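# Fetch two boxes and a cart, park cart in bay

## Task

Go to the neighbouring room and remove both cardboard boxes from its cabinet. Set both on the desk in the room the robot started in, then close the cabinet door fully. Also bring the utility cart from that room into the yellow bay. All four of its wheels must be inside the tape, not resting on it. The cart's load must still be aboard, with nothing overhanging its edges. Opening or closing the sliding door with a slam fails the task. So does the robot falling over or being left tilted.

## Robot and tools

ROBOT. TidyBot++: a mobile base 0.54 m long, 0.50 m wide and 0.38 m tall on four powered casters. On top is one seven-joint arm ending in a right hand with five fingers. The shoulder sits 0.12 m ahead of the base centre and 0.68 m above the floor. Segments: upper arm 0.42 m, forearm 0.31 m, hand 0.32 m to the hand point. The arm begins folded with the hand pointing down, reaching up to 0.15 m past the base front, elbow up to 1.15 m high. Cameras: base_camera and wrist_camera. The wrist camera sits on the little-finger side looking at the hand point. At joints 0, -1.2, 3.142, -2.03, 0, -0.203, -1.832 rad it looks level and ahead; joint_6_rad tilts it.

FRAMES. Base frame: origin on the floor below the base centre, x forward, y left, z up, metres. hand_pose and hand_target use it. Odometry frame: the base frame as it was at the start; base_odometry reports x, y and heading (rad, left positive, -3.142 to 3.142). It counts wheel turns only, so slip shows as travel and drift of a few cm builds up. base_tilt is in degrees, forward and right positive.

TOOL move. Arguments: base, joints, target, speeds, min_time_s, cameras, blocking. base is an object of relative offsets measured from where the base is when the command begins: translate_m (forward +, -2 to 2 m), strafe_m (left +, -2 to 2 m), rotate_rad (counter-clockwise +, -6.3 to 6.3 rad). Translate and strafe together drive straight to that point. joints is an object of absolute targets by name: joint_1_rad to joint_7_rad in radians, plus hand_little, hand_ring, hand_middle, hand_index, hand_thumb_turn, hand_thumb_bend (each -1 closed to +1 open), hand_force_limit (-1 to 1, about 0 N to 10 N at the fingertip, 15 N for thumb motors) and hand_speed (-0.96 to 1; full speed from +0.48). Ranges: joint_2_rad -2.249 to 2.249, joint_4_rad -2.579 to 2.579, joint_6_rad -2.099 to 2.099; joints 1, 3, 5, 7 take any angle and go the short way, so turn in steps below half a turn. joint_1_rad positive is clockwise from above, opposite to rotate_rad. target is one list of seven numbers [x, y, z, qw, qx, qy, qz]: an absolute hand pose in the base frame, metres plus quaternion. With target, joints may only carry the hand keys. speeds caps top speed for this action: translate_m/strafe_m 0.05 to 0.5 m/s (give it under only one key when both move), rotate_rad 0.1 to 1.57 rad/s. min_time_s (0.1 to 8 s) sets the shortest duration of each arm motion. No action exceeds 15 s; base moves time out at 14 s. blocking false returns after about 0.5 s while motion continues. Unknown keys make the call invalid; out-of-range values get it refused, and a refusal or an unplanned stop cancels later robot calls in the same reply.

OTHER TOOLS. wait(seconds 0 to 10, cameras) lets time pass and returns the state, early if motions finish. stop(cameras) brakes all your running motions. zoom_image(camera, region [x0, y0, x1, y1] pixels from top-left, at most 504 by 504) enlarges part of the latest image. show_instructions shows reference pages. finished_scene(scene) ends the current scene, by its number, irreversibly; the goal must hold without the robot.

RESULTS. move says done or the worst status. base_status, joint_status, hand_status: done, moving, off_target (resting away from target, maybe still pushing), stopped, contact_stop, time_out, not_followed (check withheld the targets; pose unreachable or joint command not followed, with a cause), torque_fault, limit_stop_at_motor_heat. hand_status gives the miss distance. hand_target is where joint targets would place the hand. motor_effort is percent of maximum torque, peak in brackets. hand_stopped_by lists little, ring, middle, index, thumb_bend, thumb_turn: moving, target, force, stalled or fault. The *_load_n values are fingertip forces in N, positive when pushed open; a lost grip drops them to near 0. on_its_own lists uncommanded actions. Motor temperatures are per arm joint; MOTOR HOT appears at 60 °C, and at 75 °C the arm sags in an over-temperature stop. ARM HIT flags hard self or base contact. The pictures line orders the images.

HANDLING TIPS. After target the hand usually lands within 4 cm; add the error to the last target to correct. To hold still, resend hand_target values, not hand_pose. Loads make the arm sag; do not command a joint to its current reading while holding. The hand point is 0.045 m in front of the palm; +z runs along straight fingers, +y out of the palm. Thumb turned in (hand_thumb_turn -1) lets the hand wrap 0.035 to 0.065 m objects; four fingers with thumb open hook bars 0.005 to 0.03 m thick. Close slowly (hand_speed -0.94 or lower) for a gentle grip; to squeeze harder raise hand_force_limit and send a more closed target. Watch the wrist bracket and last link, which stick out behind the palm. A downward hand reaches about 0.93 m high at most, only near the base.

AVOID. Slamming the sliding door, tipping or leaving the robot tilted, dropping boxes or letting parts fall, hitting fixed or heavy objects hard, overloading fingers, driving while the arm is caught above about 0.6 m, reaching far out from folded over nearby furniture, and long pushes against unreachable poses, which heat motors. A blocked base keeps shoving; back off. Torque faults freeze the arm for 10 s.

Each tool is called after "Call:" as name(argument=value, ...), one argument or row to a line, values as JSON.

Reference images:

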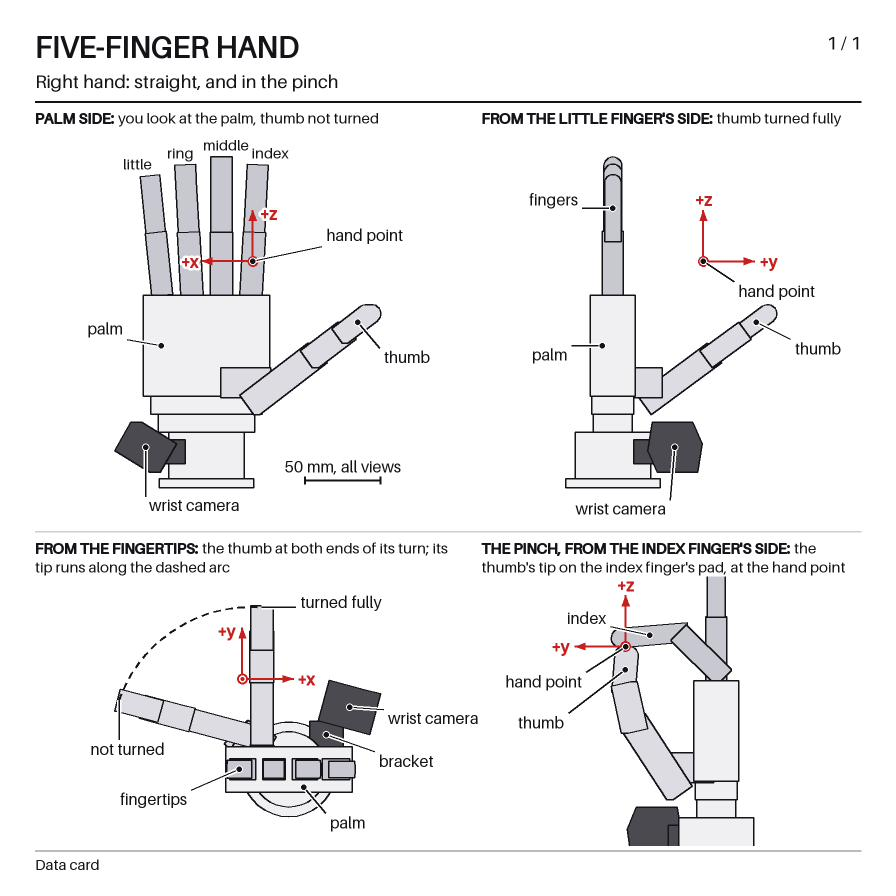

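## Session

Call:
move(
  joints={"joint_1_rad":0,"joint_2_rad":-1.2,"joint_3_rad":3.142,"joint_4_rad":-2.03,"joint_5_rad":0,"joint_6_rad":-0.35,"joint_7_rad":-1.832},
  min_time_s=2,
  cameras=["all"],
)

Call:
move(
  base={"rotate_rad":0.9},
  cameras=["all"],
)

Call:
move(
  base={"rotate_rad":0.9},
  cameras=["all"],
)

Call:
move(
  base={"rotate_rad":0.9},
  cameras=["all"],
)

Call:
move(
  base={"rotate_rad":0.9},
  cameras=["all"],
)

Call:
move(
  base={"rotate_rad":0.9},
  cameras=["all"],
)

Call:
move(
  base={"rotate_rad":0.9},
  cameras=["all"],
)

Scene clock: 3.43 s.
Motor temperatures (°C): [31 35 35 36 40 44 42]
move: done
base_odometry: x=+0.000 y=+0.000 heading=+0.000
base_tilt: forward=+0.2 right=+0.0
base_status: not commanded
joint_positions: joint_1_rad=+0.021 joint_2_rad=-1.180 joint_3_rad=+3.163 joint_4_rad=-2.053 joint_5_rad=-0.012 joint_6_rad=-0.436 joint_7_rad=+4.373 hand_little=+1.000 hand_ring=+1.000 hand_middle=+1.000 hand_index=+1.000 hand_thumb_turn=+1.000 hand_thumb_bend=+1.000 hand_force_limit=+0.000 hand_speed=-0.800
joint_status: all done
hand_stopped_by: target,target,target,target,target,target
little_load_n: 0.0
ring_load_n: 0.0
middle_load_n: 0.0
index_load_n: 0.0
thumb_bend_load_n: 0.0
thumb_turn_load_n: 0.0
motor_effort: joint_1_rad=-1(1) joint_2_rad=+13(15) joint_3_rad=-1(2) joint_4_rad=+13(16) joint_5_rad=+0(2) joint_6_rad=+7(8) joint_7_rad=+0(1)
hand_pose: x=+0.2935 y=-0.0561 z=+1.0790 quat_wxyz=(+0.134, -0.597, +0.121, -0.782) (m; base frame)
hand_target: x=+0.2739 y=-0.0490 z=+1.1272 quat_wxyz=(+0.108, -0.552, +0.073, -0.824) (m; base frame)
hand_status: not commanded
pictures: base_camera, wrist_camera
Images, in order (width x height): base_camera 644x364, wrist_camera 504x504.

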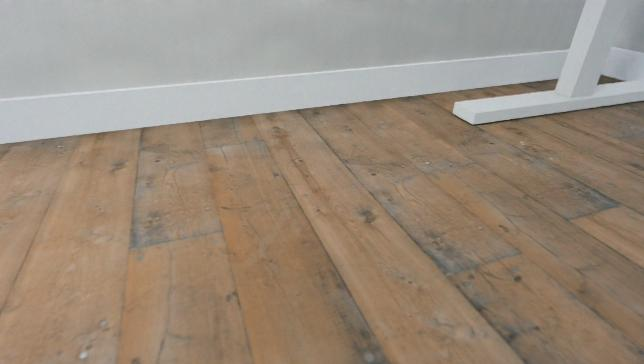

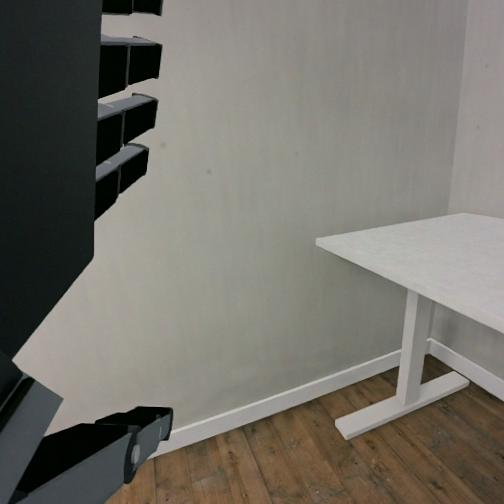

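Scene clock: 5.23 s.
move: done
base_odometry: x=+0.000 y=+0.000 heading=+0.900
base_tilt: forward=+0.2 right=+0.0
base_status: done
joint_positions: joint_1_rad=+0.016 joint_2_rad=-1.180 joint_3_rad=+3.161 joint_4_rad=-2.053 joint_5_rad=-0.012 joint_6_rad=-0.436 joint_7_rad=+4.375 hand_little=+1.000 hand_ring=+1.000 hand_middle=+1.000 hand_index=+1.000 hand_thumb_turn=+1.000 hand_thumb_bend=+1.000 hand_force_limit=+0.000 hand_speed=-0.800
joint_status: not commanded
hand_stopped_by: target,target,target,target,target,target
little_load_n: 0.0
ring_load_n: 0.0
middle_load_n: 0.0
index_load_n: 0.0
thumb_bend_load_n: 0.0
thumb_turn_load_n: 0.0
motor_effort: joint_1_rad=+0(1) joint_2_rad=+14(14) joint_3_rad=-1(2) joint_4_rad=+13(13) joint_5_rad=+0(1) joint_6_rad=+7(7) joint_7_rad=+0(0)
hand_pose: x=+0.2938 y=-0.0544 z=+1.0792 quat_wxyz=(+0.135, -0.597, +0.117, -0.782) (m; base frame)
hand_target: x=+0.2739 y=-0.0490 z=+1.1272 quat_wxyz=(+0.108, -0.552, +0.073, -0.824) (m; base frame)
hand_status: not commanded
pictures: base_camera, wrist_camera
Images, in order (width x height): base_camera 644x364, wrist_camera 504x504.

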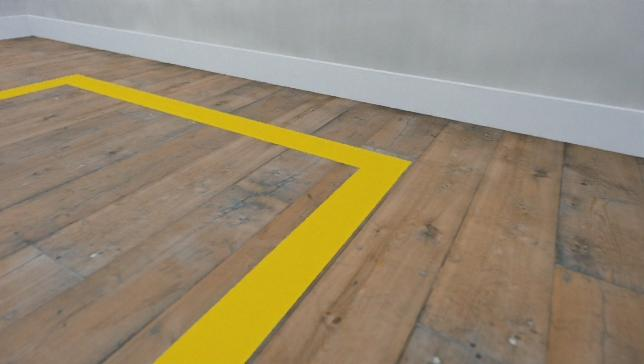

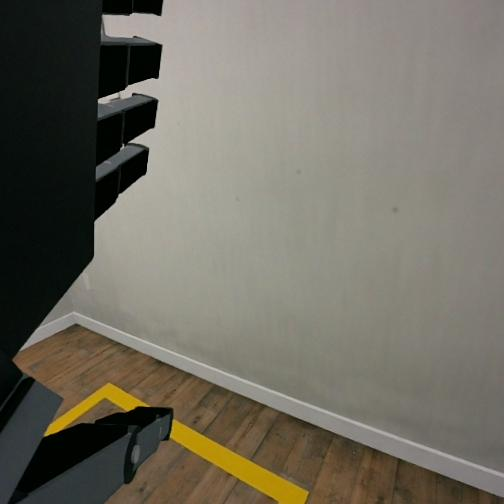

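Scene clock: 7.03 s.
move: done
base_odometry: x=+0.000 y=+0.000 heading=+1.799
base_tilt: forward=+0.1 right=+0.0
base_status: done
joint_positions: joint_1_rad=+0.014 joint_2_rad=-1.180 joint_3_rad=+3.161 joint_4_rad=-2.053 joint_5_rad=-0.012 joint_6_rad=-0.436 joint_7_rad=+4.375 hand_little=+1.000 hand_ring=+1.000 hand_middle=+1.000 hand_index=+1.000 hand_thumb_turn=+1.000 hand_thumb_bend=+1.000 hand_force_limit=+0.000 hand_speed=-0.800
joint_status: not commanded
hand_stopped_by: target,target,target,target,target,target
little_load_n: 0.0
ring_load_n: 0.0
middle_load_n: 0.0
index_load_n: 0.0
thumb_bend_load_n: 0.0
thumb_turn_load_n: 0.0
motor_effort: joint_1_rad=+0(1) joint_2_rad=+13(14) joint_3_rad=-1(2) joint_4_rad=+12(13) joint_5_rad=+0(1) joint_6_rad=+7(7) joint_7_rad=+0(0)
hand_pose: x=+0.2939 y=-0.0538 z=+1.0792 quat_wxyz=(+0.136, -0.597, +0.117, -0.782) (m; base frame)
hand_target: x=+0.2739 y=-0.0490 z=+1.1272 quat_wxyz=(+0.108, -0.552, +0.073, -0.824) (m; base frame)
hand_status: not commanded
pictures: base_camera, wrist_camera
Images, in order (width x height): base_camera 644x364, wrist_camera 504x504.

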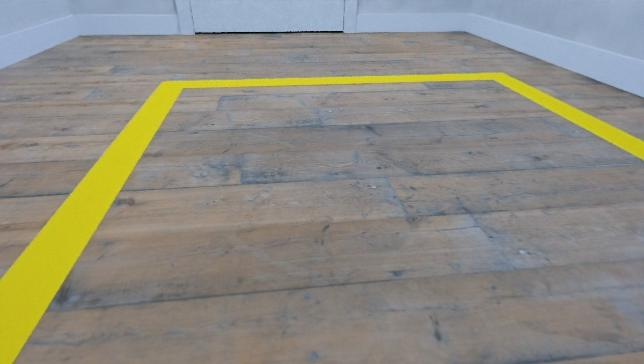

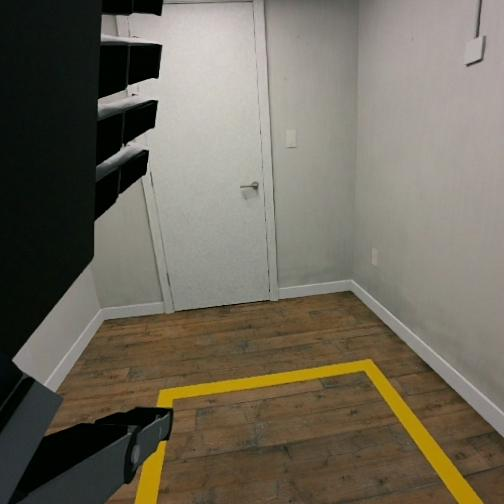

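Scene clock: 8.83 s.
move: done
base_odometry: x=+0.000 y=+0.000 heading=+2.699
base_tilt: forward=+0.2 right=+0.0
base_status: done
joint_positions: joint_1_rad=+0.013 joint_2_rad=-1.180 joint_3_rad=+3.160 joint_4_rad=-2.053 joint_5_rad=-0.012 joint_6_rad=-0.436 joint_7_rad=+4.375 hand_little=+1.000 hand_ring=+1.000 hand_middle=+1.000 hand_index=+1.000 hand_thumb_turn=+1.000 hand_thumb_bend=+1.000 hand_force_limit=+0.000 hand_speed=-0.800
joint_status: not commanded
hand_stopped_by: target,target,target,target,target,target
little_load_n: 0.0
ring_load_n: 0.0
middle_load_n: -0.5
index_load_n: 0.0
thumb_bend_load_n: 0.0
thumb_turn_load_n: 0.0
motor_effort: joint_1_rad=+0(1) joint_2_rad=+13(14) joint_3_rad=-1(2) joint_4_rad=+13(13) joint_5_rad=+0(1) joint_6_rad=+7(8) joint_7_rad=+0(0)
hand_pose: x=+0.2940 y=-0.0535 z=+1.0793 quat_wxyz=(+0.136, -0.597, +0.116, -0.782) (m; base frame)
hand_target: x=+0.2739 y=-0.0490 z=+1.1272 quat_wxyz=(+0.108, -0.552, +0.073, -0.824) (m; base frame)
hand_status: not commanded
pictures: base_camera, wrist_camera
Images, in order (width x height): base_camera 644x364, wrist_camera 504x504.

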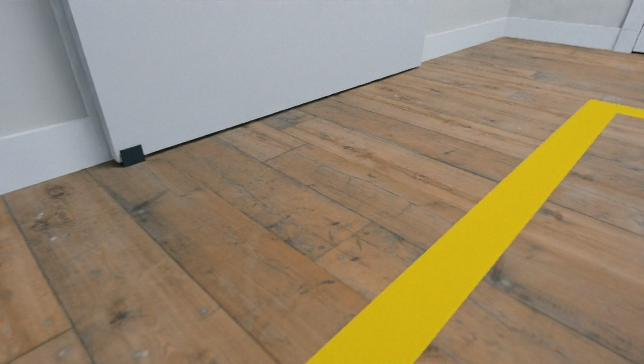

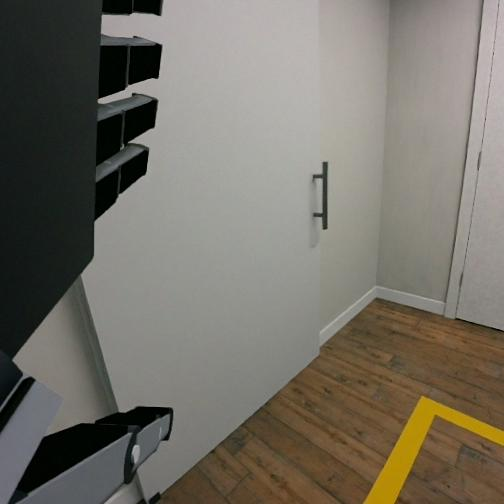

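Scene clock: 10.63 s.
move: done
base_odometry: x=+0.000 y=+0.000 heading=-2.685
base_tilt: forward=+0.2 right=+0.0
base_status: done
joint_positions: joint_1_rad=+0.012 joint_2_rad=-1.180 joint_3_rad=+3.160 joint_4_rad=-2.053 joint_5_rad=-0.012 joint_6_rad=-0.436 joint_7_rad=+4.375 hand_little=+1.000 hand_ring=+1.000 hand_middle=+1.000 hand_index=+1.000 hand_thumb_turn=+1.000 hand_thumb_bend=+1.000 hand_force_limit=+0.000 hand_speed=-0.800
joint_status: not commanded
hand_stopped_by: target,target,target,target,target,target
little_load_n: 0.0
ring_load_n: 0.0
middle_load_n: 0.0
index_load_n: 0.5
thumb_bend_load_n: 0.0
thumb_turn_load_n: 0.0
motor_effort: joint_1_rad=-1(1) joint_2_rad=+13(14) joint_3_rad=-1(2) joint_4_rad=+12(13) joint_5_rad=+0(1) joint_6_rad=+7(7) joint_7_rad=+0(0)
hand_pose: x=+0.2940 y=-0.0533 z=+1.0793 quat_wxyz=(+0.136, -0.597, +0.116, -0.782) (m; base frame)
hand_target: x=+0.2739 y=-0.0490 z=+1.1272 quat_wxyz=(+0.108, -0.552, +0.073, -0.824) (m; base frame)
hand_status: not commanded
pictures: base_camera, wrist_camera
Images, in order (width x height): base_camera 644x364, wrist_camera 504x504.

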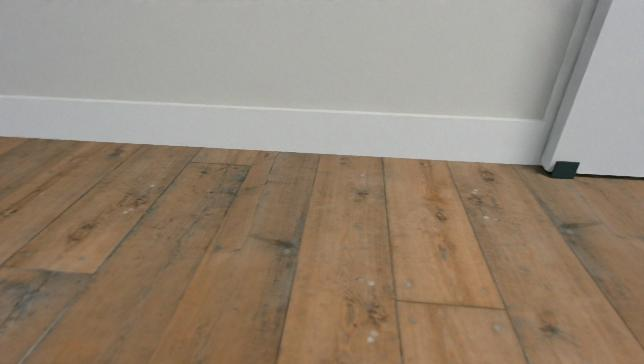

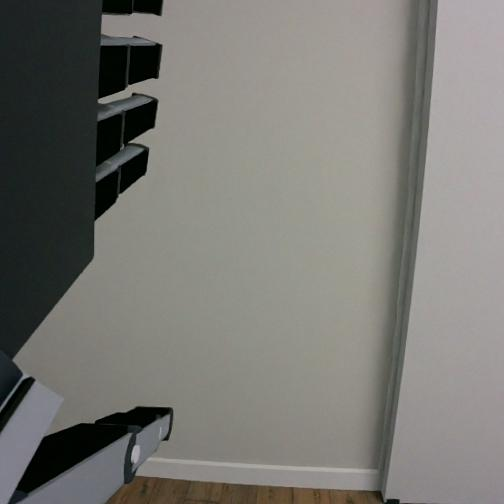

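Scene clock: 12.43 s.
move: done
base_odometry: x=+0.000 y=+0.000 heading=-1.785
base_tilt: forward=+0.2 right=+0.0
base_status: done
joint_positions: joint_1_rad=+0.012 joint_2_rad=-1.180 joint_3_rad=+3.160 joint_4_rad=-2.053 joint_5_rad=-0.012 joint_6_rad=-0.436 joint_7_rad=+4.375 hand_little=+1.000 hand_ring=+1.000 hand_middle=+1.000 hand_index=+1.000 hand_thumb_turn=+1.000 hand_thumb_bend=+1.000 hand_force_limit=+0.000 hand_speed=-0.800
joint_status: not commanded
hand_stopped_by: target,target,target,target,target,target
little_load_n: 0.0
ring_load_n: 0.0
middle_load_n: 0.0
index_load_n: 0.0
thumb_bend_load_n: 0.0
thumb_turn_load_n: 0.0
motor_effort: joint_1_rad=+0(1) joint_2_rad=+13(14) joint_3_rad=-1(2) joint_4_rad=+12(13) joint_5_rad=+0(1) joint_6_rad=+7(7) joint_7_rad=+0(0)
hand_pose: x=+0.2940 y=-0.0531 z=+1.0793 quat_wxyz=(+0.137, -0.597, +0.116, -0.782) (m; base frame)
hand_target: x=+0.2739 y=-0.0490 z=+1.1272 quat_wxyz=(+0.108, -0.552, +0.073, -0.824) (m; base frame)
hand_status: not commanded
pictures: base_camera, wrist_camera
Images, in order (width x height): base_camera 644x364, wrist_camera 504x504.

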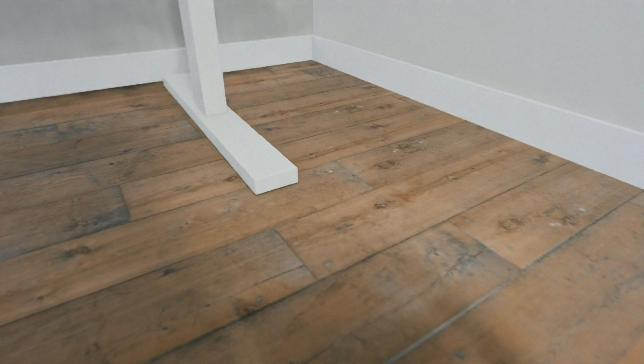

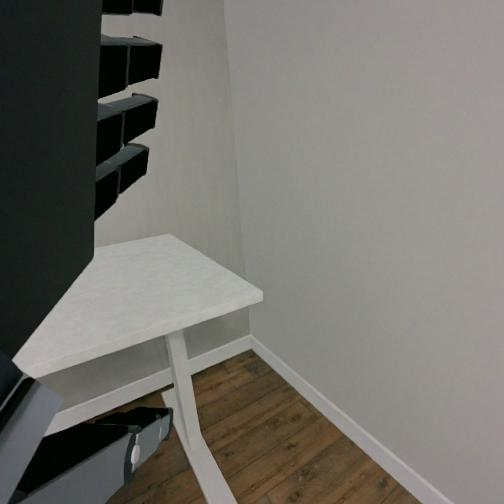

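Scene clock: 14.23 s.
move: done
base_odometry: x=+0.000 y=+0.000 heading=-0.886
base_tilt: forward=+0.2 right=+0.0
base_status: done
joint_positions: joint_1_rad=+0.012 joint_2_rad=-1.180 joint_3_rad=+3.160 joint_4_rad=-2.053 joint_5_rad=-0.012 joint_6_rad=-0.436 joint_7_rad=+4.375 hand_little=+1.000 hand_ring=+1.000 hand_middle=+1.000 hand_index=+1.000 hand_thumb_turn=+1.000 hand_thumb_bend=+1.000 hand_force_limit=+0.000 hand_speed=-0.800
joint_status: not commanded
hand_stopped_by: target,target,target,target,target,target
little_load_n: 0.0
ring_load_n: 0.0
middle_load_n: 0.0
index_load_n: 0.0
thumb_bend_load_n: 0.0
thumb_turn_load_n: 0.0
motor_effort: joint_1_rad=+0(1) joint_2_rad=+13(14) joint_3_rad=-1(2) joint_4_rad=+13(13) joint_5_rad=+0(0) joint_6_rad=+7(7) joint_7_rad=+0(0)
hand_pose: x=+0.2940 y=-0.0530 z=+1.0793 quat_wxyz=(+0.137, -0.597, +0.115, -0.782) (m; base frame)
hand_target: x=+0.2739 y=-0.0490 z=+1.1272 quat_wxyz=(+0.108, -0.552, +0.073, -0.824) (m; base frame)
hand_status: not commanded
pictures: base_camera, wrist_camera
Images, in order (width x height): base_camera 644x364, wrist_camera 504x504.

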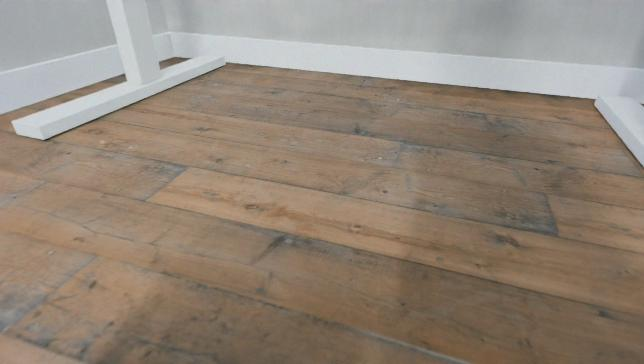

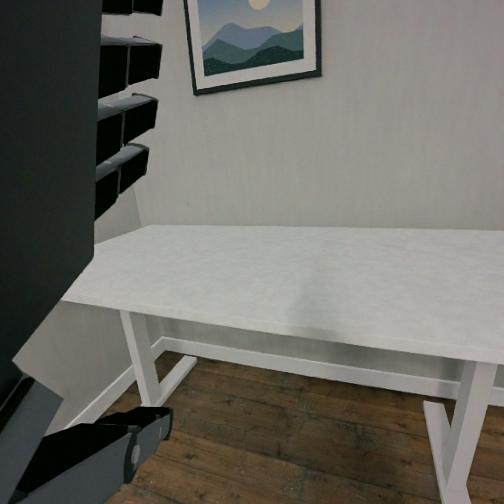

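Call:
move(
  base={"rotate_rad":-1.894},
  cameras=["all"],
)

Scene clock: 30.20 s.
move: done
base_odometry: x=+0.000 y=+0.000 heading=-2.779
base_tilt: forward=+0.1 right=+0.0
base_status: done
joint_positions: joint_1_rad=+0.011 joint_2_rad=-1.180 joint_3_rad=+3.160 joint_4_rad=-2.053 joint_5_rad=-0.012 joint_6_rad=-0.435 joint_7_rad=+4.375 hand_little=+1.000 hand_ring=+1.000 hand_middle=+1.000 hand_index=+1.000 hand_thumb_turn=+1.000 hand_thumb_bend=+1.000 hand_force_limit=+0.000 hand_speed=-0.800
joint_status: not commanded
hand_stopped_by: target,target,target,target,target,target
little_load_n: 0.0
ring_load_n: 0.0
middle_load_n: 0.0
index_load_n: 0.0
thumb_bend_load_n: 0.0
thumb_turn_load_n: 0.0
motor_effort: joint_1_rad=+0(1) joint_2_rad=+14(14) joint_3_rad=-1(2) joint_4_rad=+13(13) joint_5_rad=+0(1) joint_6_rad=+7(7) joint_7_rad=+0(0)
hand_pose: x=+0.2941 y=-0.0529 z=+1.0794 quat_wxyz=(+0.137, -0.597, +0.115, -0.782) (m; base frame)
hand_target: x=+0.2739 y=-0.0490 z=+1.1272 quat_wxyz=(+0.108, -0.552, +0.073, -0.824) (m; base frame)
hand_status: not commanded
pictures: base_camera, wrist_camera
Images, in order (width x height): base_camera 644x364, wrist_camera 504x504.

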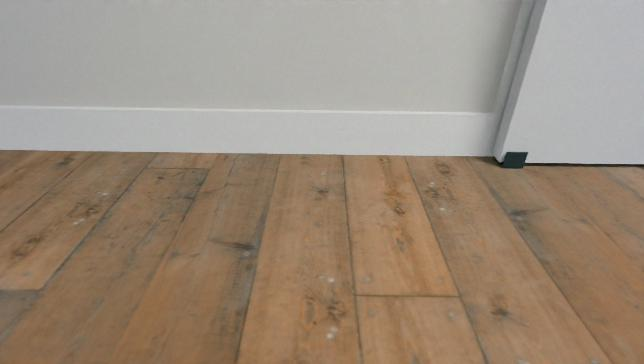

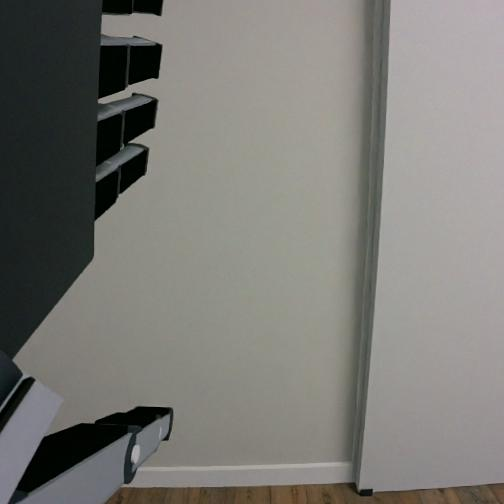

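Call:
move(
  base={"rotate_rad":-0.026},
)

Call:
move(
  base={"strafe_m":-1.45},
  joints={"joint_6_rad":-0.203},
  cameras=["all"],
)

Scene clock: 44.93 s.
move: done
base_odometry: x=+0.000 y=+0.000 heading=-2.805
base_tilt: forward=+0.2 right=+0.0
base_status: done
joint_positions: joint_1_rad=+0.011 joint_2_rad=-1.180 joint_3_rad=+3.160 joint_4_rad=-2.053 joint_5_rad=-0.012 joint_6_rad=-0.435 joint_7_rad=+4.375 hand_little=+1.000 hand_ring=+1.000 hand_middle=+1.000 hand_index=+1.000 hand_thumb_turn=+1.000 hand_thumb_bend=+1.000 hand_force_limit=+0.000 hand_speed=-0.800
joint_status: not commanded
hand_stopped_by: target,target,target,target,target,target
little_load_n: 0.0
ring_load_n: 0.0
middle_load_n: 0.0
index_load_n: 0.0
thumb_bend_load_n: 0.0
thumb_turn_load_n: 0.0
motor_effort: joint_1_rad=+0(1) joint_2_rad=+14(14) joint_3_rad=-1(1) joint_4_rad=+13(13) joint_5_rad=+0(1) joint_6_rad=+7(7) joint_7_rad=+0(1)
hand_pose: x=+0.2941 y=-0.0529 z=+1.0794 quat_wxyz=(+0.137, -0.597, +0.115, -0.782) (m; base frame)
hand_target: x=+0.2739 y=-0.0490 z=+1.1272 quat_wxyz=(+0.108, -0.552, +0.073, -0.824) (m; base frame)
hand_status: not commanded
pictures: none

Scene clock: 49.07 s.
move: done
base_odometry: x=-0.479 y=+1.369 heading=-2.806
base_tilt: forward=+0.1 right=+0.0
base_status: done
joint_positions: joint_1_rad=+0.010 joint_2_rad=-1.180 joint_3_rad=+3.155 joint_4_rad=-2.045 joint_5_rad=-0.012 joint_6_rad=-0.271 joint_7_rad=+4.375 hand_little=+1.000 hand_ring=+1.000 hand_middle=+1.000 hand_index=+1.000 hand_thumb_turn=+1.000 hand_thumb_bend=+1.000 hand_force_limit=+0.000 hand_speed=-0.800
joint_status: all done
hand_stopped_by: target,target,target,target,target,target
little_load_n: 0.0
ring_load_n: 0.0
middle_load_n: -0.5
index_load_n: 0.0
thumb_bend_load_n: 0.0
thumb_turn_load_n: 0.0
motor_effort: joint_1_rad=-1(2) joint_2_rad=+14(15) joint_3_rad=-1(2) joint_4_rad=+12(15) joint_5_rad=+0(1) joint_6_rad=+7(9) joint_7_rad=+0(0)
hand_pose: x=+0.2817 y=-0.0516 z=+1.1362 quat_wxyz=(+0.144, -0.528, +0.101, -0.831) (m; base frame)
hand_target: x=+0.2586 y=-0.0490 z=+1.1725 quat_wxyz=(+0.113, -0.490, +0.065, -0.862) (m; base frame)
hand_status: not commanded
pictures: base_camera, wrist_camera
Images, in order (width x height): base_camera 644x364, wrist_camera 504x504.

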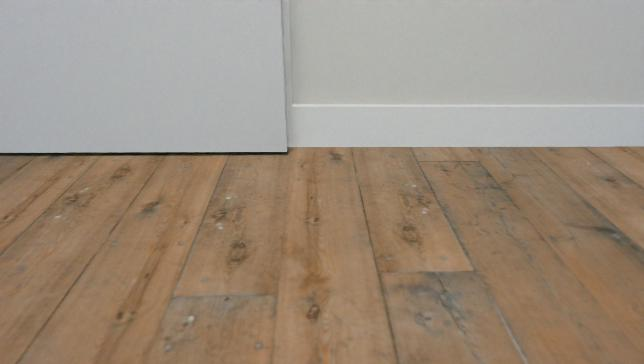

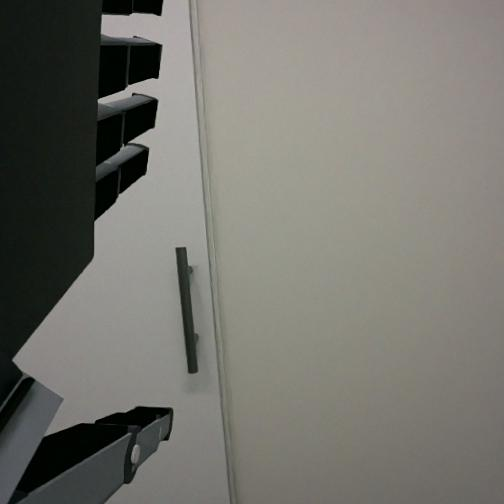

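Call:
move(
  joints={"joint_1_rad":0,"joint_2_rad":-0.35,"joint_3_rad":3.142,"joint_4_rad":-1.98,"joint_5_rad":0,"joint_6_rad":0.155,"joint_7_rad":-1.54,"hand_little":-1,"hand_ring":-1,"hand_middle":-1,"hand_index":-1,"hand_speed":0},
  min_time_s=3,
  cameras=["wrist_camera"],
)

Call:
move(
  base={"translate_m":0.29},
  speeds={"translate_m":0.15},
  cameras=["all"],
)

Scene clock: 67.53 s.
move: done
base_odometry: x=-0.479 y=+1.369 heading=-2.806
base_tilt: forward=+0.2 right=+0.0
base_status: not commanded
joint_positions: joint_1_rad=+0.010 joint_2_rad=-0.366 joint_3_rad=+3.155 joint_4_rad=-2.012 joint_5_rad=-0.012 joint_6_rad=+0.068 joint_7_rad=+4.667 hand_little=-1.000 hand_ring=-1.000 hand_middle=-1.000 hand_index=-1.000 hand_thumb_turn=+1.000 hand_thumb_bend=+1.000 hand_force_limit=+0.000 hand_speed=+0.000
joint_status: all done
hand_stopped_by: target,target,target,target,target,target
little_load_n: 0.0
ring_load_n: 0.0
middle_load_n: 0.0
index_load_n: 0.0
thumb_bend_load_n: 0.0
thumb_turn_load_n: 0.0
motor_effort: joint_1_rad=+0(1) joint_2_rad=-6(16) joint_3_rad=-1(2) joint_4_rad=+16(17) joint_5_rad=+1(2) joint_6_rad=+7(8) joint_7_rad=+0(1)
hand_pose: x=+0.6025 y=-0.0695 z=+1.0145 quat_wxyz=(+0.014, -0.709, +0.030, -0.705) (m; base frame)
hand_target: x=+0.6119 y=-0.0600 z=+1.0604 quat_wxyz=(-0.012, -0.672, -0.010, -0.740) (m; base frame)
hand_status: not commanded
pictures: wrist_camera
Images, in order (width x height): wrist_camera 504x504.

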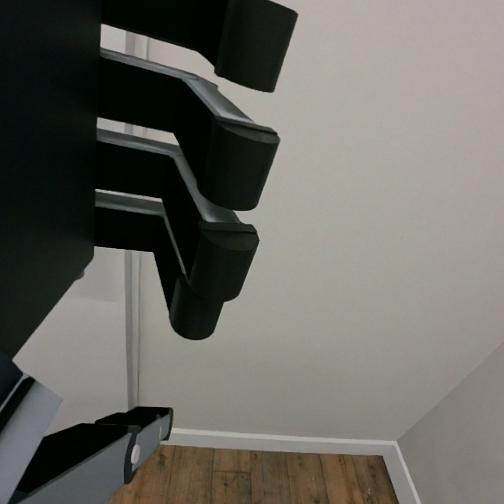

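Scene clock: 70.13 s.
move: done
base_odometry: x=-0.753 y=+1.273 heading=-2.806
base_tilt: forward=+0.2 right=-0.1
base_status: done
joint_positions: joint_1_rad=+0.010 joint_2_rad=-0.361 joint_3_rad=+3.155 joint_4_rad=-2.011 joint_5_rad=-0.012 joint_6_rad=+0.070 joint_7_rad=+4.667 hand_little=-1.000 hand_ring=-1.000 hand_middle=-1.000 hand_index=-1.000 hand_thumb_turn=+1.000 hand_thumb_bend=+1.000 hand_force_limit=+0.000 hand_speed=+0.000
joint_status: not commanded
hand_stopped_by: target,target,target,target,target,target
little_load_n: 0.0
ring_load_n: 0.0
middle_load_n: 0.0
index_load_n: 0.0
thumb_bend_load_n: 0.0
thumb_turn_load_n: 0.0
motor_effort: joint_1_rad=+0(1) joint_2_rad=-7(9) joint_3_rad=-1(2) joint_4_rad=+15(16) joint_5_rad=+0(1) joint_6_rad=+7(8) joint_7_rad=+0(0)
hand_pose: x=+0.6041 y=-0.0695 z=+1.0135 quat_wxyz=(+0.014, -0.710, +0.030, -0.704) (m; base frame)
hand_target: x=+0.6119 y=-0.0600 z=+1.0604 quat_wxyz=(-0.012, -0.672, -0.010, -0.740) (m; base frame)
hand_status: not commanded
pictures: base_camera, wrist_camera
Images, in order (width x height): base_camera 644x364, wrist_camera 504x504.

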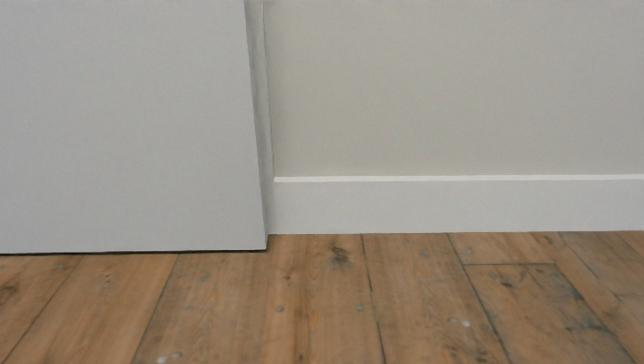

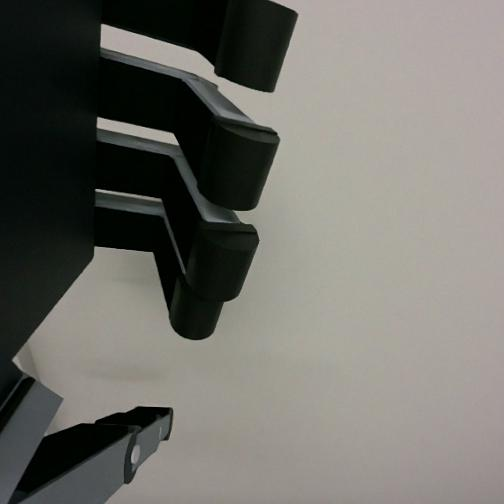

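Call:
move(
  base={"rotate_rad":0.018},
)

Call:
move(
  base={"strafe_m":0.18},
  speeds={"strafe_m":0.08},
  cameras=["all"],
)

Scene clock: 78.77 s.
move: done
base_odometry: x=-0.753 y=+1.273 heading=-2.788
base_tilt: forward=+0.2 right=+0.0
base_status: done
joint_positions: joint_1_rad=+0.010 joint_2_rad=-0.361 joint_3_rad=+3.153 joint_4_rad=-2.011 joint_5_rad=-0.012 joint_6_rad=+0.070 joint_7_rad=+4.667 hand_little=-1.000 hand_ring=-1.000 hand_middle=-1.000 hand_index=-1.000 hand_thumb_turn=+1.000 hand_thumb_bend=+1.000 hand_force_limit=+0.000 hand_speed=+0.000
joint_status: not commanded
hand_stopped_by: target,target,target,target,target,target
little_load_n: 0.0
ring_load_n: 0.0
middle_load_n: 0.0
index_load_n: 0.0
thumb_bend_load_n: 0.0
thumb_turn_load_n: 0.0
motor_effort: joint_1_rad=+0(2) joint_2_rad=-6(7) joint_3_rad=-1(3) joint_4_rad=+15(16) joint_5_rad=+0(1) joint_6_rad=+7(7) joint_7_rad=+0(0)
hand_pose: x=+0.6042 y=-0.0686 z=+1.0135 quat_wxyz=(+0.014, -0.710, +0.029, -0.704) (m; base frame)
hand_target: x=+0.6119 y=-0.0600 z=+1.0604 quat_wxyz=(-0.012, -0.672, -0.010, -0.740) (m; base frame)
hand_status: not commanded
pictures: none

Scene clock: 81.57 s.
move: done
base_odometry: x=-0.691 y=+1.104 heading=-2.789
base_tilt: forward=+0.2 right=+0.0
base_status: done
joint_positions: joint_1_rad=+0.025 joint_2_rad=-0.372 joint_3_rad=+3.166 joint_4_rad=-2.009 joint_5_rad=-0.012 joint_6_rad=+0.072 joint_7_rad=+4.677 hand_little=-1.000 hand_ring=-1.000 hand_middle=-1.000 hand_index=-1.000 hand_thumb_turn=+1.000 hand_thumb_bend=+1.000 hand_force_limit=+0.000 hand_speed=+0.000
joint_status: not commanded
hand_stopped_by: target,target,target,target,target,target
little_load_n: 0.0
ring_load_n: 0.0
middle_load_n: 0.0
index_load_n: -2.5
thumb_bend_load_n: 0.0
thumb_turn_load_n: 0.0
motor_effort: joint_1_rad=-3(9) joint_2_rad=+0(7) joint_3_rad=-4(11) joint_4_rad=+18(21) joint_5_rad=+0(1) joint_6_rad=+10(12) joint_7_rad=+0(1)
hand_pose: x=+0.5988 y=-0.0837 z=+1.0207 quat_wxyz=(+0.002, -0.704, +0.037, -0.709) (m; base frame)
hand_target: x=+0.6119 y=-0.0600 z=+1.0604 quat_wxyz=(-0.012, -0.672, -0.010, -0.740) (m; base frame)
hand_status: not commanded
pictures: base_camera, wrist_camera
Images, in order (width x height): base_camera 644x364, wrist_camera 504x504.

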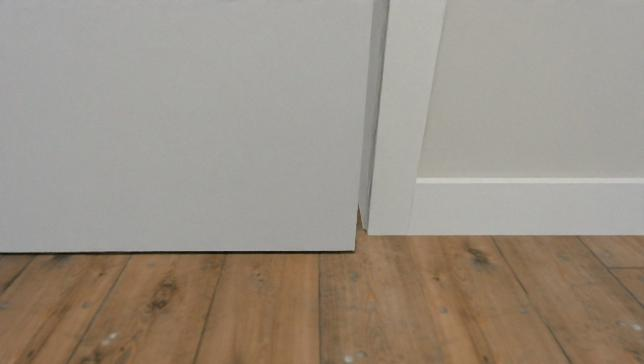

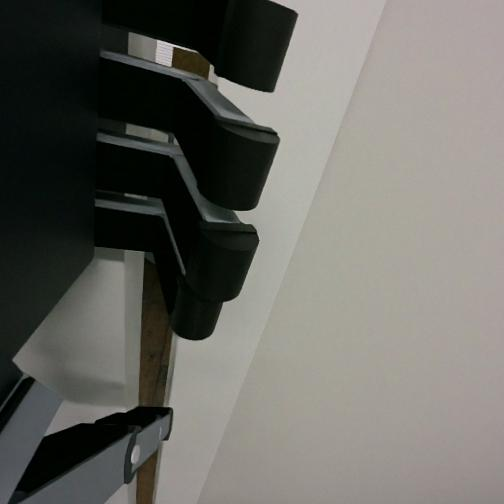

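Call:
move(
  base={"translate_m":-0.012,"strafe_m":0.36},
  speeds={"strafe_m":0.1},
  cameras=["all"],
)

Scene clock: 94.00 s.
move: done
base_odometry: x=-0.555 y=+0.771 heading=-2.789
base_tilt: forward=+0.2 right=+0.0
base_status: done
joint_positions: joint_1_rad=+0.017 joint_2_rad=-0.367 joint_3_rad=+3.158 joint_4_rad=-2.007 joint_5_rad=-0.012 joint_6_rad=+0.078 joint_7_rad=+4.681 hand_little=-1.000 hand_ring=-1.000 hand_middle=-1.000 hand_index=-1.000 hand_thumb_turn=+1.000 hand_thumb_bend=+1.000 hand_force_limit=+0.000 hand_speed=+0.000
joint_status: not commanded
hand_stopped_by: target,target,target,target,target,target
little_load_n: 0.0
ring_load_n: 0.0
middle_load_n: 0.0
index_load_n: 0.0
thumb_bend_load_n: 0.0
thumb_turn_load_n: 0.0
motor_effort: joint_1_rad=+0(10) joint_2_rad=-7(8) joint_3_rad=-2(13) joint_4_rad=+16(18) joint_5_rad=+0(1) joint_6_rad=+7(10) joint_7_rad=+0(2)
hand_pose: x=+0.6020 y=-0.0757 z=+1.0220 quat_wxyz=(+0.005, -0.704, +0.029, -0.710) (m; base frame)
hand_target: x=+0.6119 y=-0.0600 z=+1.0604 quat_wxyz=(-0.012, -0.672, -0.010, -0.740) (m; base frame)
hand_status: not commanded
pictures: base_camera, wrist_camera
Images, in order (width x height): base_camera 644x364, wrist_camera 504x504.

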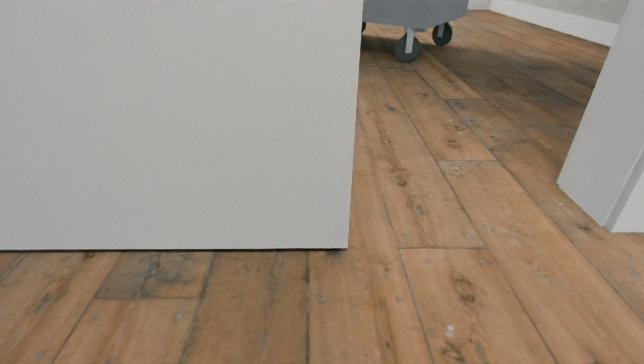

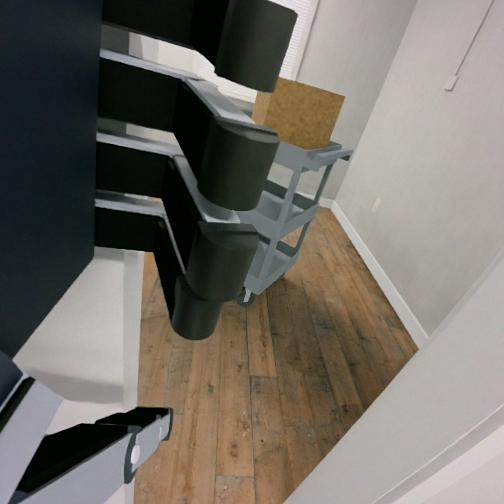

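Call:
move(
  base={"strafe_m":0.36},
  speeds={"strafe_m":0.1},
  cameras=["all"],
)

Scene clock: 103.07 s.
move: done
base_odometry: x=-0.431 y=+0.433 heading=-2.789
base_tilt: forward=+0.1 right=+0.0
base_status: done
joint_positions: joint_1_rad=+0.024 joint_2_rad=-0.375 joint_3_rad=+3.163 joint_4_rad=-2.006 joint_5_rad=-0.012 joint_6_rad=+0.078 joint_7_rad=+4.682 hand_little=-1.000 hand_ring=-1.000 hand_middle=-1.000 hand_index=-1.000 hand_thumb_turn=+1.000 hand_thumb_bend=+1.000 hand_force_limit=+0.000 hand_speed=+0.000
joint_status: not commanded
hand_stopped_by: target,target,target,target,target,target
little_load_n: 0.0
ring_load_n: 0.0
middle_load_n: 0.0
index_load_n: -2.5
thumb_bend_load_n: 0.0
thumb_turn_load_n: 0.0
motor_effort: joint_1_rad=-3(9) joint_2_rad=+1(8) joint_3_rad=-5(12) joint_4_rad=+17(22) joint_5_rad=+1(1) joint_6_rad=+9(14) joint_7_rad=+0(2)
hand_pose: x=+0.5986 y=-0.0812 z=+1.0259 quat_wxyz=(+0.002, -0.700, +0.033, -0.713) (m; base frame)
hand_target: x=+0.6119 y=-0.0600 z=+1.0604 quat_wxyz=(-0.012, -0.672, -0.010, -0.740) (m; base frame)
hand_status: not commanded
pictures: base_camera, wrist_camera
Images, in order (width x height): base_camera 644x364, wrist_camera 504x504.

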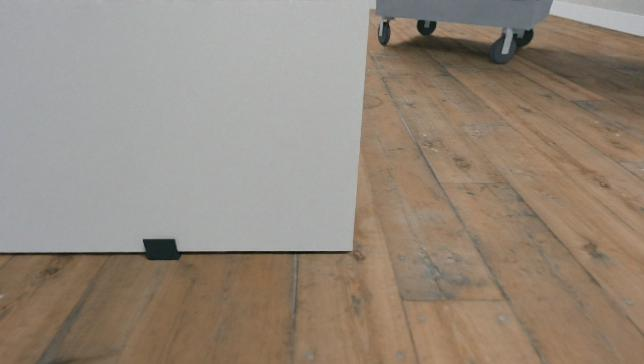

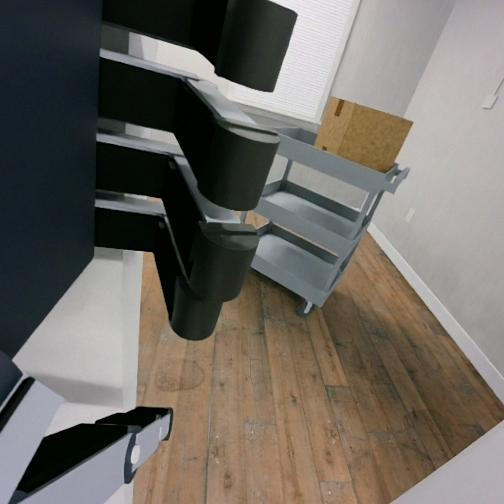

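Call:
move(
  base={"translate_m":-0.01,"strafe_m":0.19},
  speeds={"strafe_m":0.08},
)

Call:
move(
  base={"strafe_m":0.05},
  speeds={"strafe_m":0.05},
  cameras=["base_camera"],
)

Scene clock: 111.07 s.
move: done
base_odometry: x=-0.356 y=+0.258 heading=-2.789
base_tilt: forward=+0.2 right=+0.0
base_status: done
joint_positions: joint_1_rad=+0.018 joint_2_rad=-0.369 joint_3_rad=+3.159 joint_4_rad=-2.004 joint_5_rad=-0.012 joint_6_rad=+0.081 joint_7_rad=+4.683 hand_little=-1.000 hand_ring=-1.000 hand_middle=-1.000 hand_index=-1.000 hand_thumb_turn=+1.000 hand_thumb_bend=+1.000 hand_force_limit=+0.000 hand_speed=+0.000
joint_status: not commanded
hand_stopped_by: target,target,target,target,target,target
little_load_n: 0.0
ring_load_n: 0.0
middle_load_n: 0.0
index_load_n: 0.0
thumb_bend_load_n: 0.0
thumb_turn_load_n: 0.0
motor_effort: joint_1_rad=+0(10) joint_2_rad=-7(7) joint_3_rad=-1(13) joint_4_rad=+15(18) joint_5_rad=+0(1) joint_6_rad=+7(9) joint_7_rad=+0(2)
hand_pose: x=+0.6015 y=-0.0765 z=+1.0258 quat_wxyz=(+0.004, -0.701, +0.029, -0.713) (m; base frame)
hand_target: x=+0.6119 y=-0.0600 z=+1.0604 quat_wxyz=(-0.012, -0.672, -0.010, -0.740) (m; base frame)
hand_status: not commanded
pictures: none

Scene clock: 112.63 s.
move: done
base_odometry: x=-0.338 y=+0.211 heading=-2.789
base_tilt: forward=+0.2 right=+0.0
base_status: done
joint_positions: joint_1_rad=+0.033 joint_2_rad=-0.368 joint_3_rad=+3.182 joint_4_rad=-2.004 joint_5_rad=-0.012 joint_6_rad=+0.081 joint_7_rad=+4.683 hand_little=-1.000 hand_ring=-1.000 hand_middle=-1.000 hand_index=-1.000 hand_thumb_turn=+1.000 hand_thumb_bend=+1.000 hand_force_limit=+0.000 hand_speed=+0.000
joint_status: not commanded
hand_stopped_by: target,target,target,target,target,target
little_load_n: 0.0
ring_load_n: 0.0
middle_load_n: 0.0
index_load_n: 0.0
thumb_bend_load_n: 0.5
thumb_turn_load_n: 0.0
motor_effort: joint_1_rad=-5(10) joint_2_rad=-7(7) joint_3_rad=-8(13) joint_4_rad=+16(17) joint_5_rad=+0(1) joint_6_rad=+7(8) joint_7_rad=-1(2)
hand_pose: x=+0.5986 y=-0.0969 z=+1.0253 quat_wxyz=(-0.006, -0.700, +0.045, -0.713) (m; base frame)
hand_target: x=+0.6119 y=-0.0600 z=+1.0604 quat_wxyz=(-0.012, -0.672, -0.010, -0.740) (m; base frame)
hand_status: not commanded
pictures: base_camera
Images, in order (width x height): base_camera 644x364.

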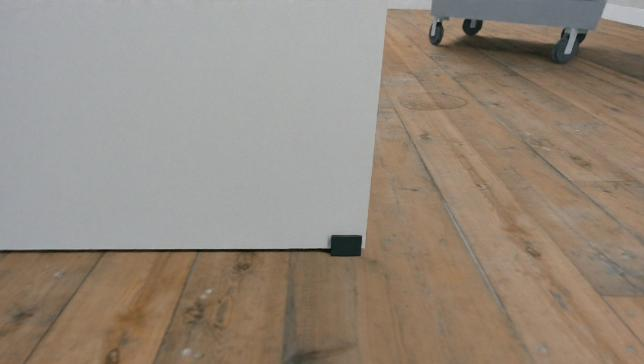

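Call:
move(
  base={"strafe_m":-0.05},
  speeds={"strafe_m":0.1},
)

Call:
move(
  base={"translate_m":-0.15},
)

Call:
move(
  base={"strafe_m":-0.51},
  joints={"joint_1_rad":0,"joint_2_rad":-1.2,"joint_3_rad":3.142,"joint_4_rad":-2.03,"joint_5_rad":0,"joint_6_rad":-0.3,"joint_7_rad":-1.8,"hand_little":1,"hand_ring":1,"hand_middle":1,"hand_index":1},
  cameras=["all"],
)

Scene clock: 130.30 s.
move: done
base_odometry: x=-0.356 y=+0.258 heading=-2.789
base_tilt: forward=+0.2 right=+0.0
base_status: done
joint_positions: joint_1_rad=+0.012 joint_2_rad=-0.368 joint_3_rad=+3.153 joint_4_rad=-2.004 joint_5_rad=-0.012 joint_6_rad=+0.081 joint_7_rad=+4.683 hand_little=-1.000 hand_ring=-1.000 hand_middle=-1.000 hand_index=-1.000 hand_thumb_turn=+1.000 hand_thumb_bend=+1.000 hand_force_limit=+0.000 hand_speed=+0.000
joint_status: not commanded
hand_stopped_by: target,target,target,target,target,target
little_load_n: 0.0
ring_load_n: 0.0
middle_load_n: 0.0
index_load_n: 0.0
thumb_bend_load_n: 0.0
thumb_turn_load_n: 0.0
motor_effort: joint_1_rad=+0(6) joint_2_rad=-7(8) joint_3_rad=-1(8) joint_4_rad=+16(16) joint_5_rad=+1(1) joint_6_rad=+7(8) joint_7_rad=+0(1)
hand_pose: x=+0.6023 y=-0.0705 z=+1.0259 quat_wxyz=(+0.007, -0.701, +0.024, -0.713) (m; base frame)
hand_target: x=+0.6119 y=-0.0600 z=+1.0604 quat_wxyz=(-0.012, -0.672, -0.010, -0.740) (m; base frame)
hand_status: not commanded
pictures: none

Scene clock: 131.73 s.
move: done
base_odometry: x=-0.215 y=+0.309 heading=-2.789
base_tilt: forward=+0.2 right=+0.0
base_status: done
joint_positions: joint_1_rad=+0.012 joint_2_rad=-0.363 joint_3_rad=+3.153 joint_4_rad=-2.004 joint_5_rad=-0.012 joint_6_rad=+0.081 joint_7_rad=+4.683 hand_little=-1.000 hand_ring=-1.000 hand_middle=-1.000 hand_index=-1.000 hand_thumb_turn=+1.000 hand_thumb_bend=+1.000 hand_force_limit=+0.000 hand_speed=+0.000
joint_status: not commanded
hand_stopped_by: target,target,target,target,target,target
little_load_n: 0.0
ring_load_n: 0.0
middle_load_n: 0.0
index_load_n: 0.0
thumb_bend_load_n: 0.0
thumb_turn_load_n: 0.0
motor_effort: joint_1_rad=-1(1) joint_2_rad=-7(9) joint_3_rad=-2(2) joint_4_rad=+15(16) joint_5_rad=+0(1) joint_6_rad=+7(8) joint_7_rad=+0(0)
hand_pose: x=+0.6041 y=-0.0705 z=+1.0234 quat_wxyz=(+0.007, -0.703, +0.024, -0.711) (m; base frame)
hand_target: x=+0.6119 y=-0.0600 z=+1.0604 quat_wxyz=(-0.012, -0.672, -0.010, -0.740) (m; base frame)
hand_status: not commanded
pictures: none

Scene clock: 134.07 s.
move: done
base_odometry: x=-0.391 y=+0.788 heading=-2.790
base_tilt: forward=+0.2 right=+0.0
base_status: done
joint_positions: joint_1_rad=+0.012 joint_2_rad=-1.176 joint_3_rad=+3.152 joint_4_rad=-2.005 joint_5_rad=-0.012 joint_6_rad=-0.224 joint_7_rad=+4.560 hand_little=+1.000 hand_ring=+1.000 hand_middle=+1.000 hand_index=+1.000 hand_thumb_turn=+1.000 hand_thumb_bend=+1.000 hand_force_limit=+0.000 hand_speed=+0.000
joint_status: all done
hand_stopped_by: target,target,target,target,target,target
little_load_n: 0.0
ring_load_n: 0.0
middle_load_n: 0.0
index_load_n: 0.0
thumb_bend_load_n: 0.0
thumb_turn_load_n: 0.0
motor_effort: joint_1_rad=+0(1) joint_2_rad=+14(16) joint_3_rad=-1(3) joint_4_rad=+11(17) joint_5_rad=+0(1) joint_6_rad=+7(8) joint_7_rad=+0(1)
hand_pose: x=+0.2613 y=-0.0592 z=+1.1802 quat_wxyz=(+0.067, -0.500, +0.048, -0.862) (m; base frame)
hand_target: x=+0.2687 y=-0.0505 z=+1.1443 quat_wxyz=(+0.097, -0.532, +0.061, -0.839) (m; base frame)
hand_status: not commanded
pictures: base_camera, wrist_camera
Images, in order (width x height): base_camera 644x364, wrist_camera 504x504.

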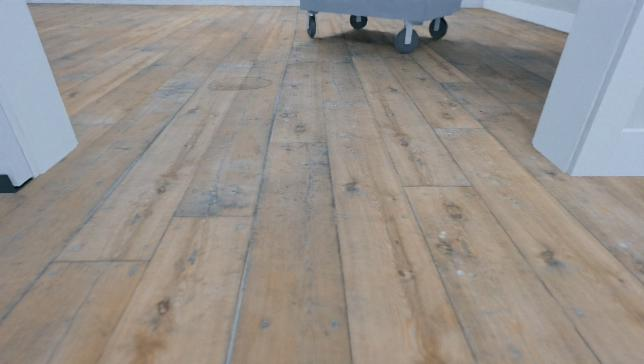

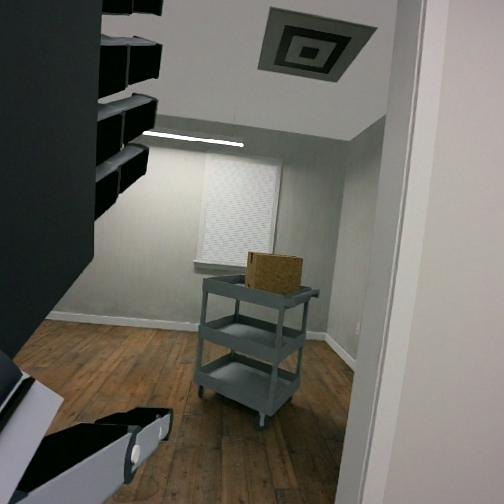

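Call:
move(
  base={"translate_m":1.2},
  speeds={"translate_m":0.35},
  joints={"joint_1_rad":-0.9},
  cameras=["all"],
)

Scene clock: 150.30 s.
move: done
base_odometry: x=-1.517 y=+0.375 heading=-2.790
base_tilt: forward=+0.2 right=+0.0
base_status: done
joint_positions: joint_1_rad=-0.885 joint_2_rad=-1.179 joint_3_rad=+3.152 joint_4_rad=-2.007 joint_5_rad=-0.012 joint_6_rad=-0.227 joint_7_rad=+4.559 hand_little=+1.000 hand_ring=+1.000 hand_middle=+1.000 hand_index=+1.000 hand_thumb_turn=+1.000 hand_thumb_bend=+1.000 hand_force_limit=+0.000 hand_speed=+0.000
joint_status: all done
hand_stopped_by: target,target,target,target,target,target
little_load_n: 0.0
ring_load_n: 0.0
middle_load_n: 0.0
index_load_n: 0.0
thumb_bend_load_n: 0.0
thumb_turn_load_n: 0.0
motor_effort: joint_1_rad=+0(2) joint_2_rad=+14(16) joint_3_rad=-1(2) joint_4_rad=+12(13) joint_5_rad=+0(1) joint_6_rad=+6(7) joint_7_rad=+0(0)
hand_pose: x=+0.2538 y=+0.0740 z=+1.1783 quat_wxyz=(+0.434, -0.473, -0.174, -0.747) (m; base frame)
hand_target: x=+0.2516 y=+0.0859 z=+1.1443 quat_wxyz=(+0.452, -0.506, -0.176, -0.713) (m; base frame)
hand_status: not commanded
pictures: base_camera, wrist_camera
Images, in order (width x height): base_camera 644x364, wrist_camera 504x504.

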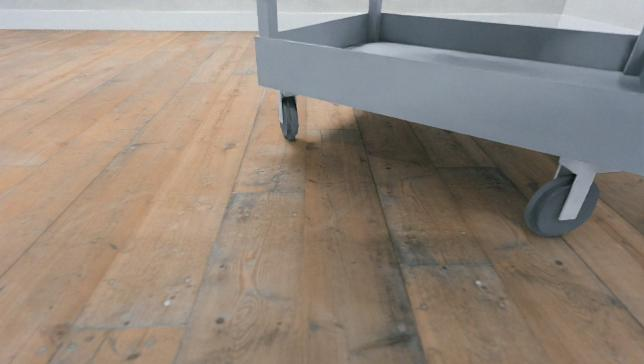

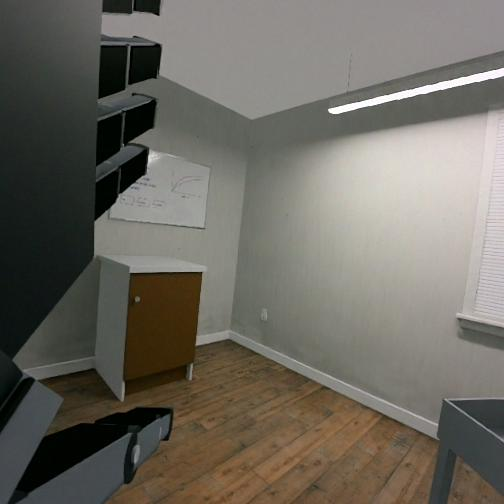

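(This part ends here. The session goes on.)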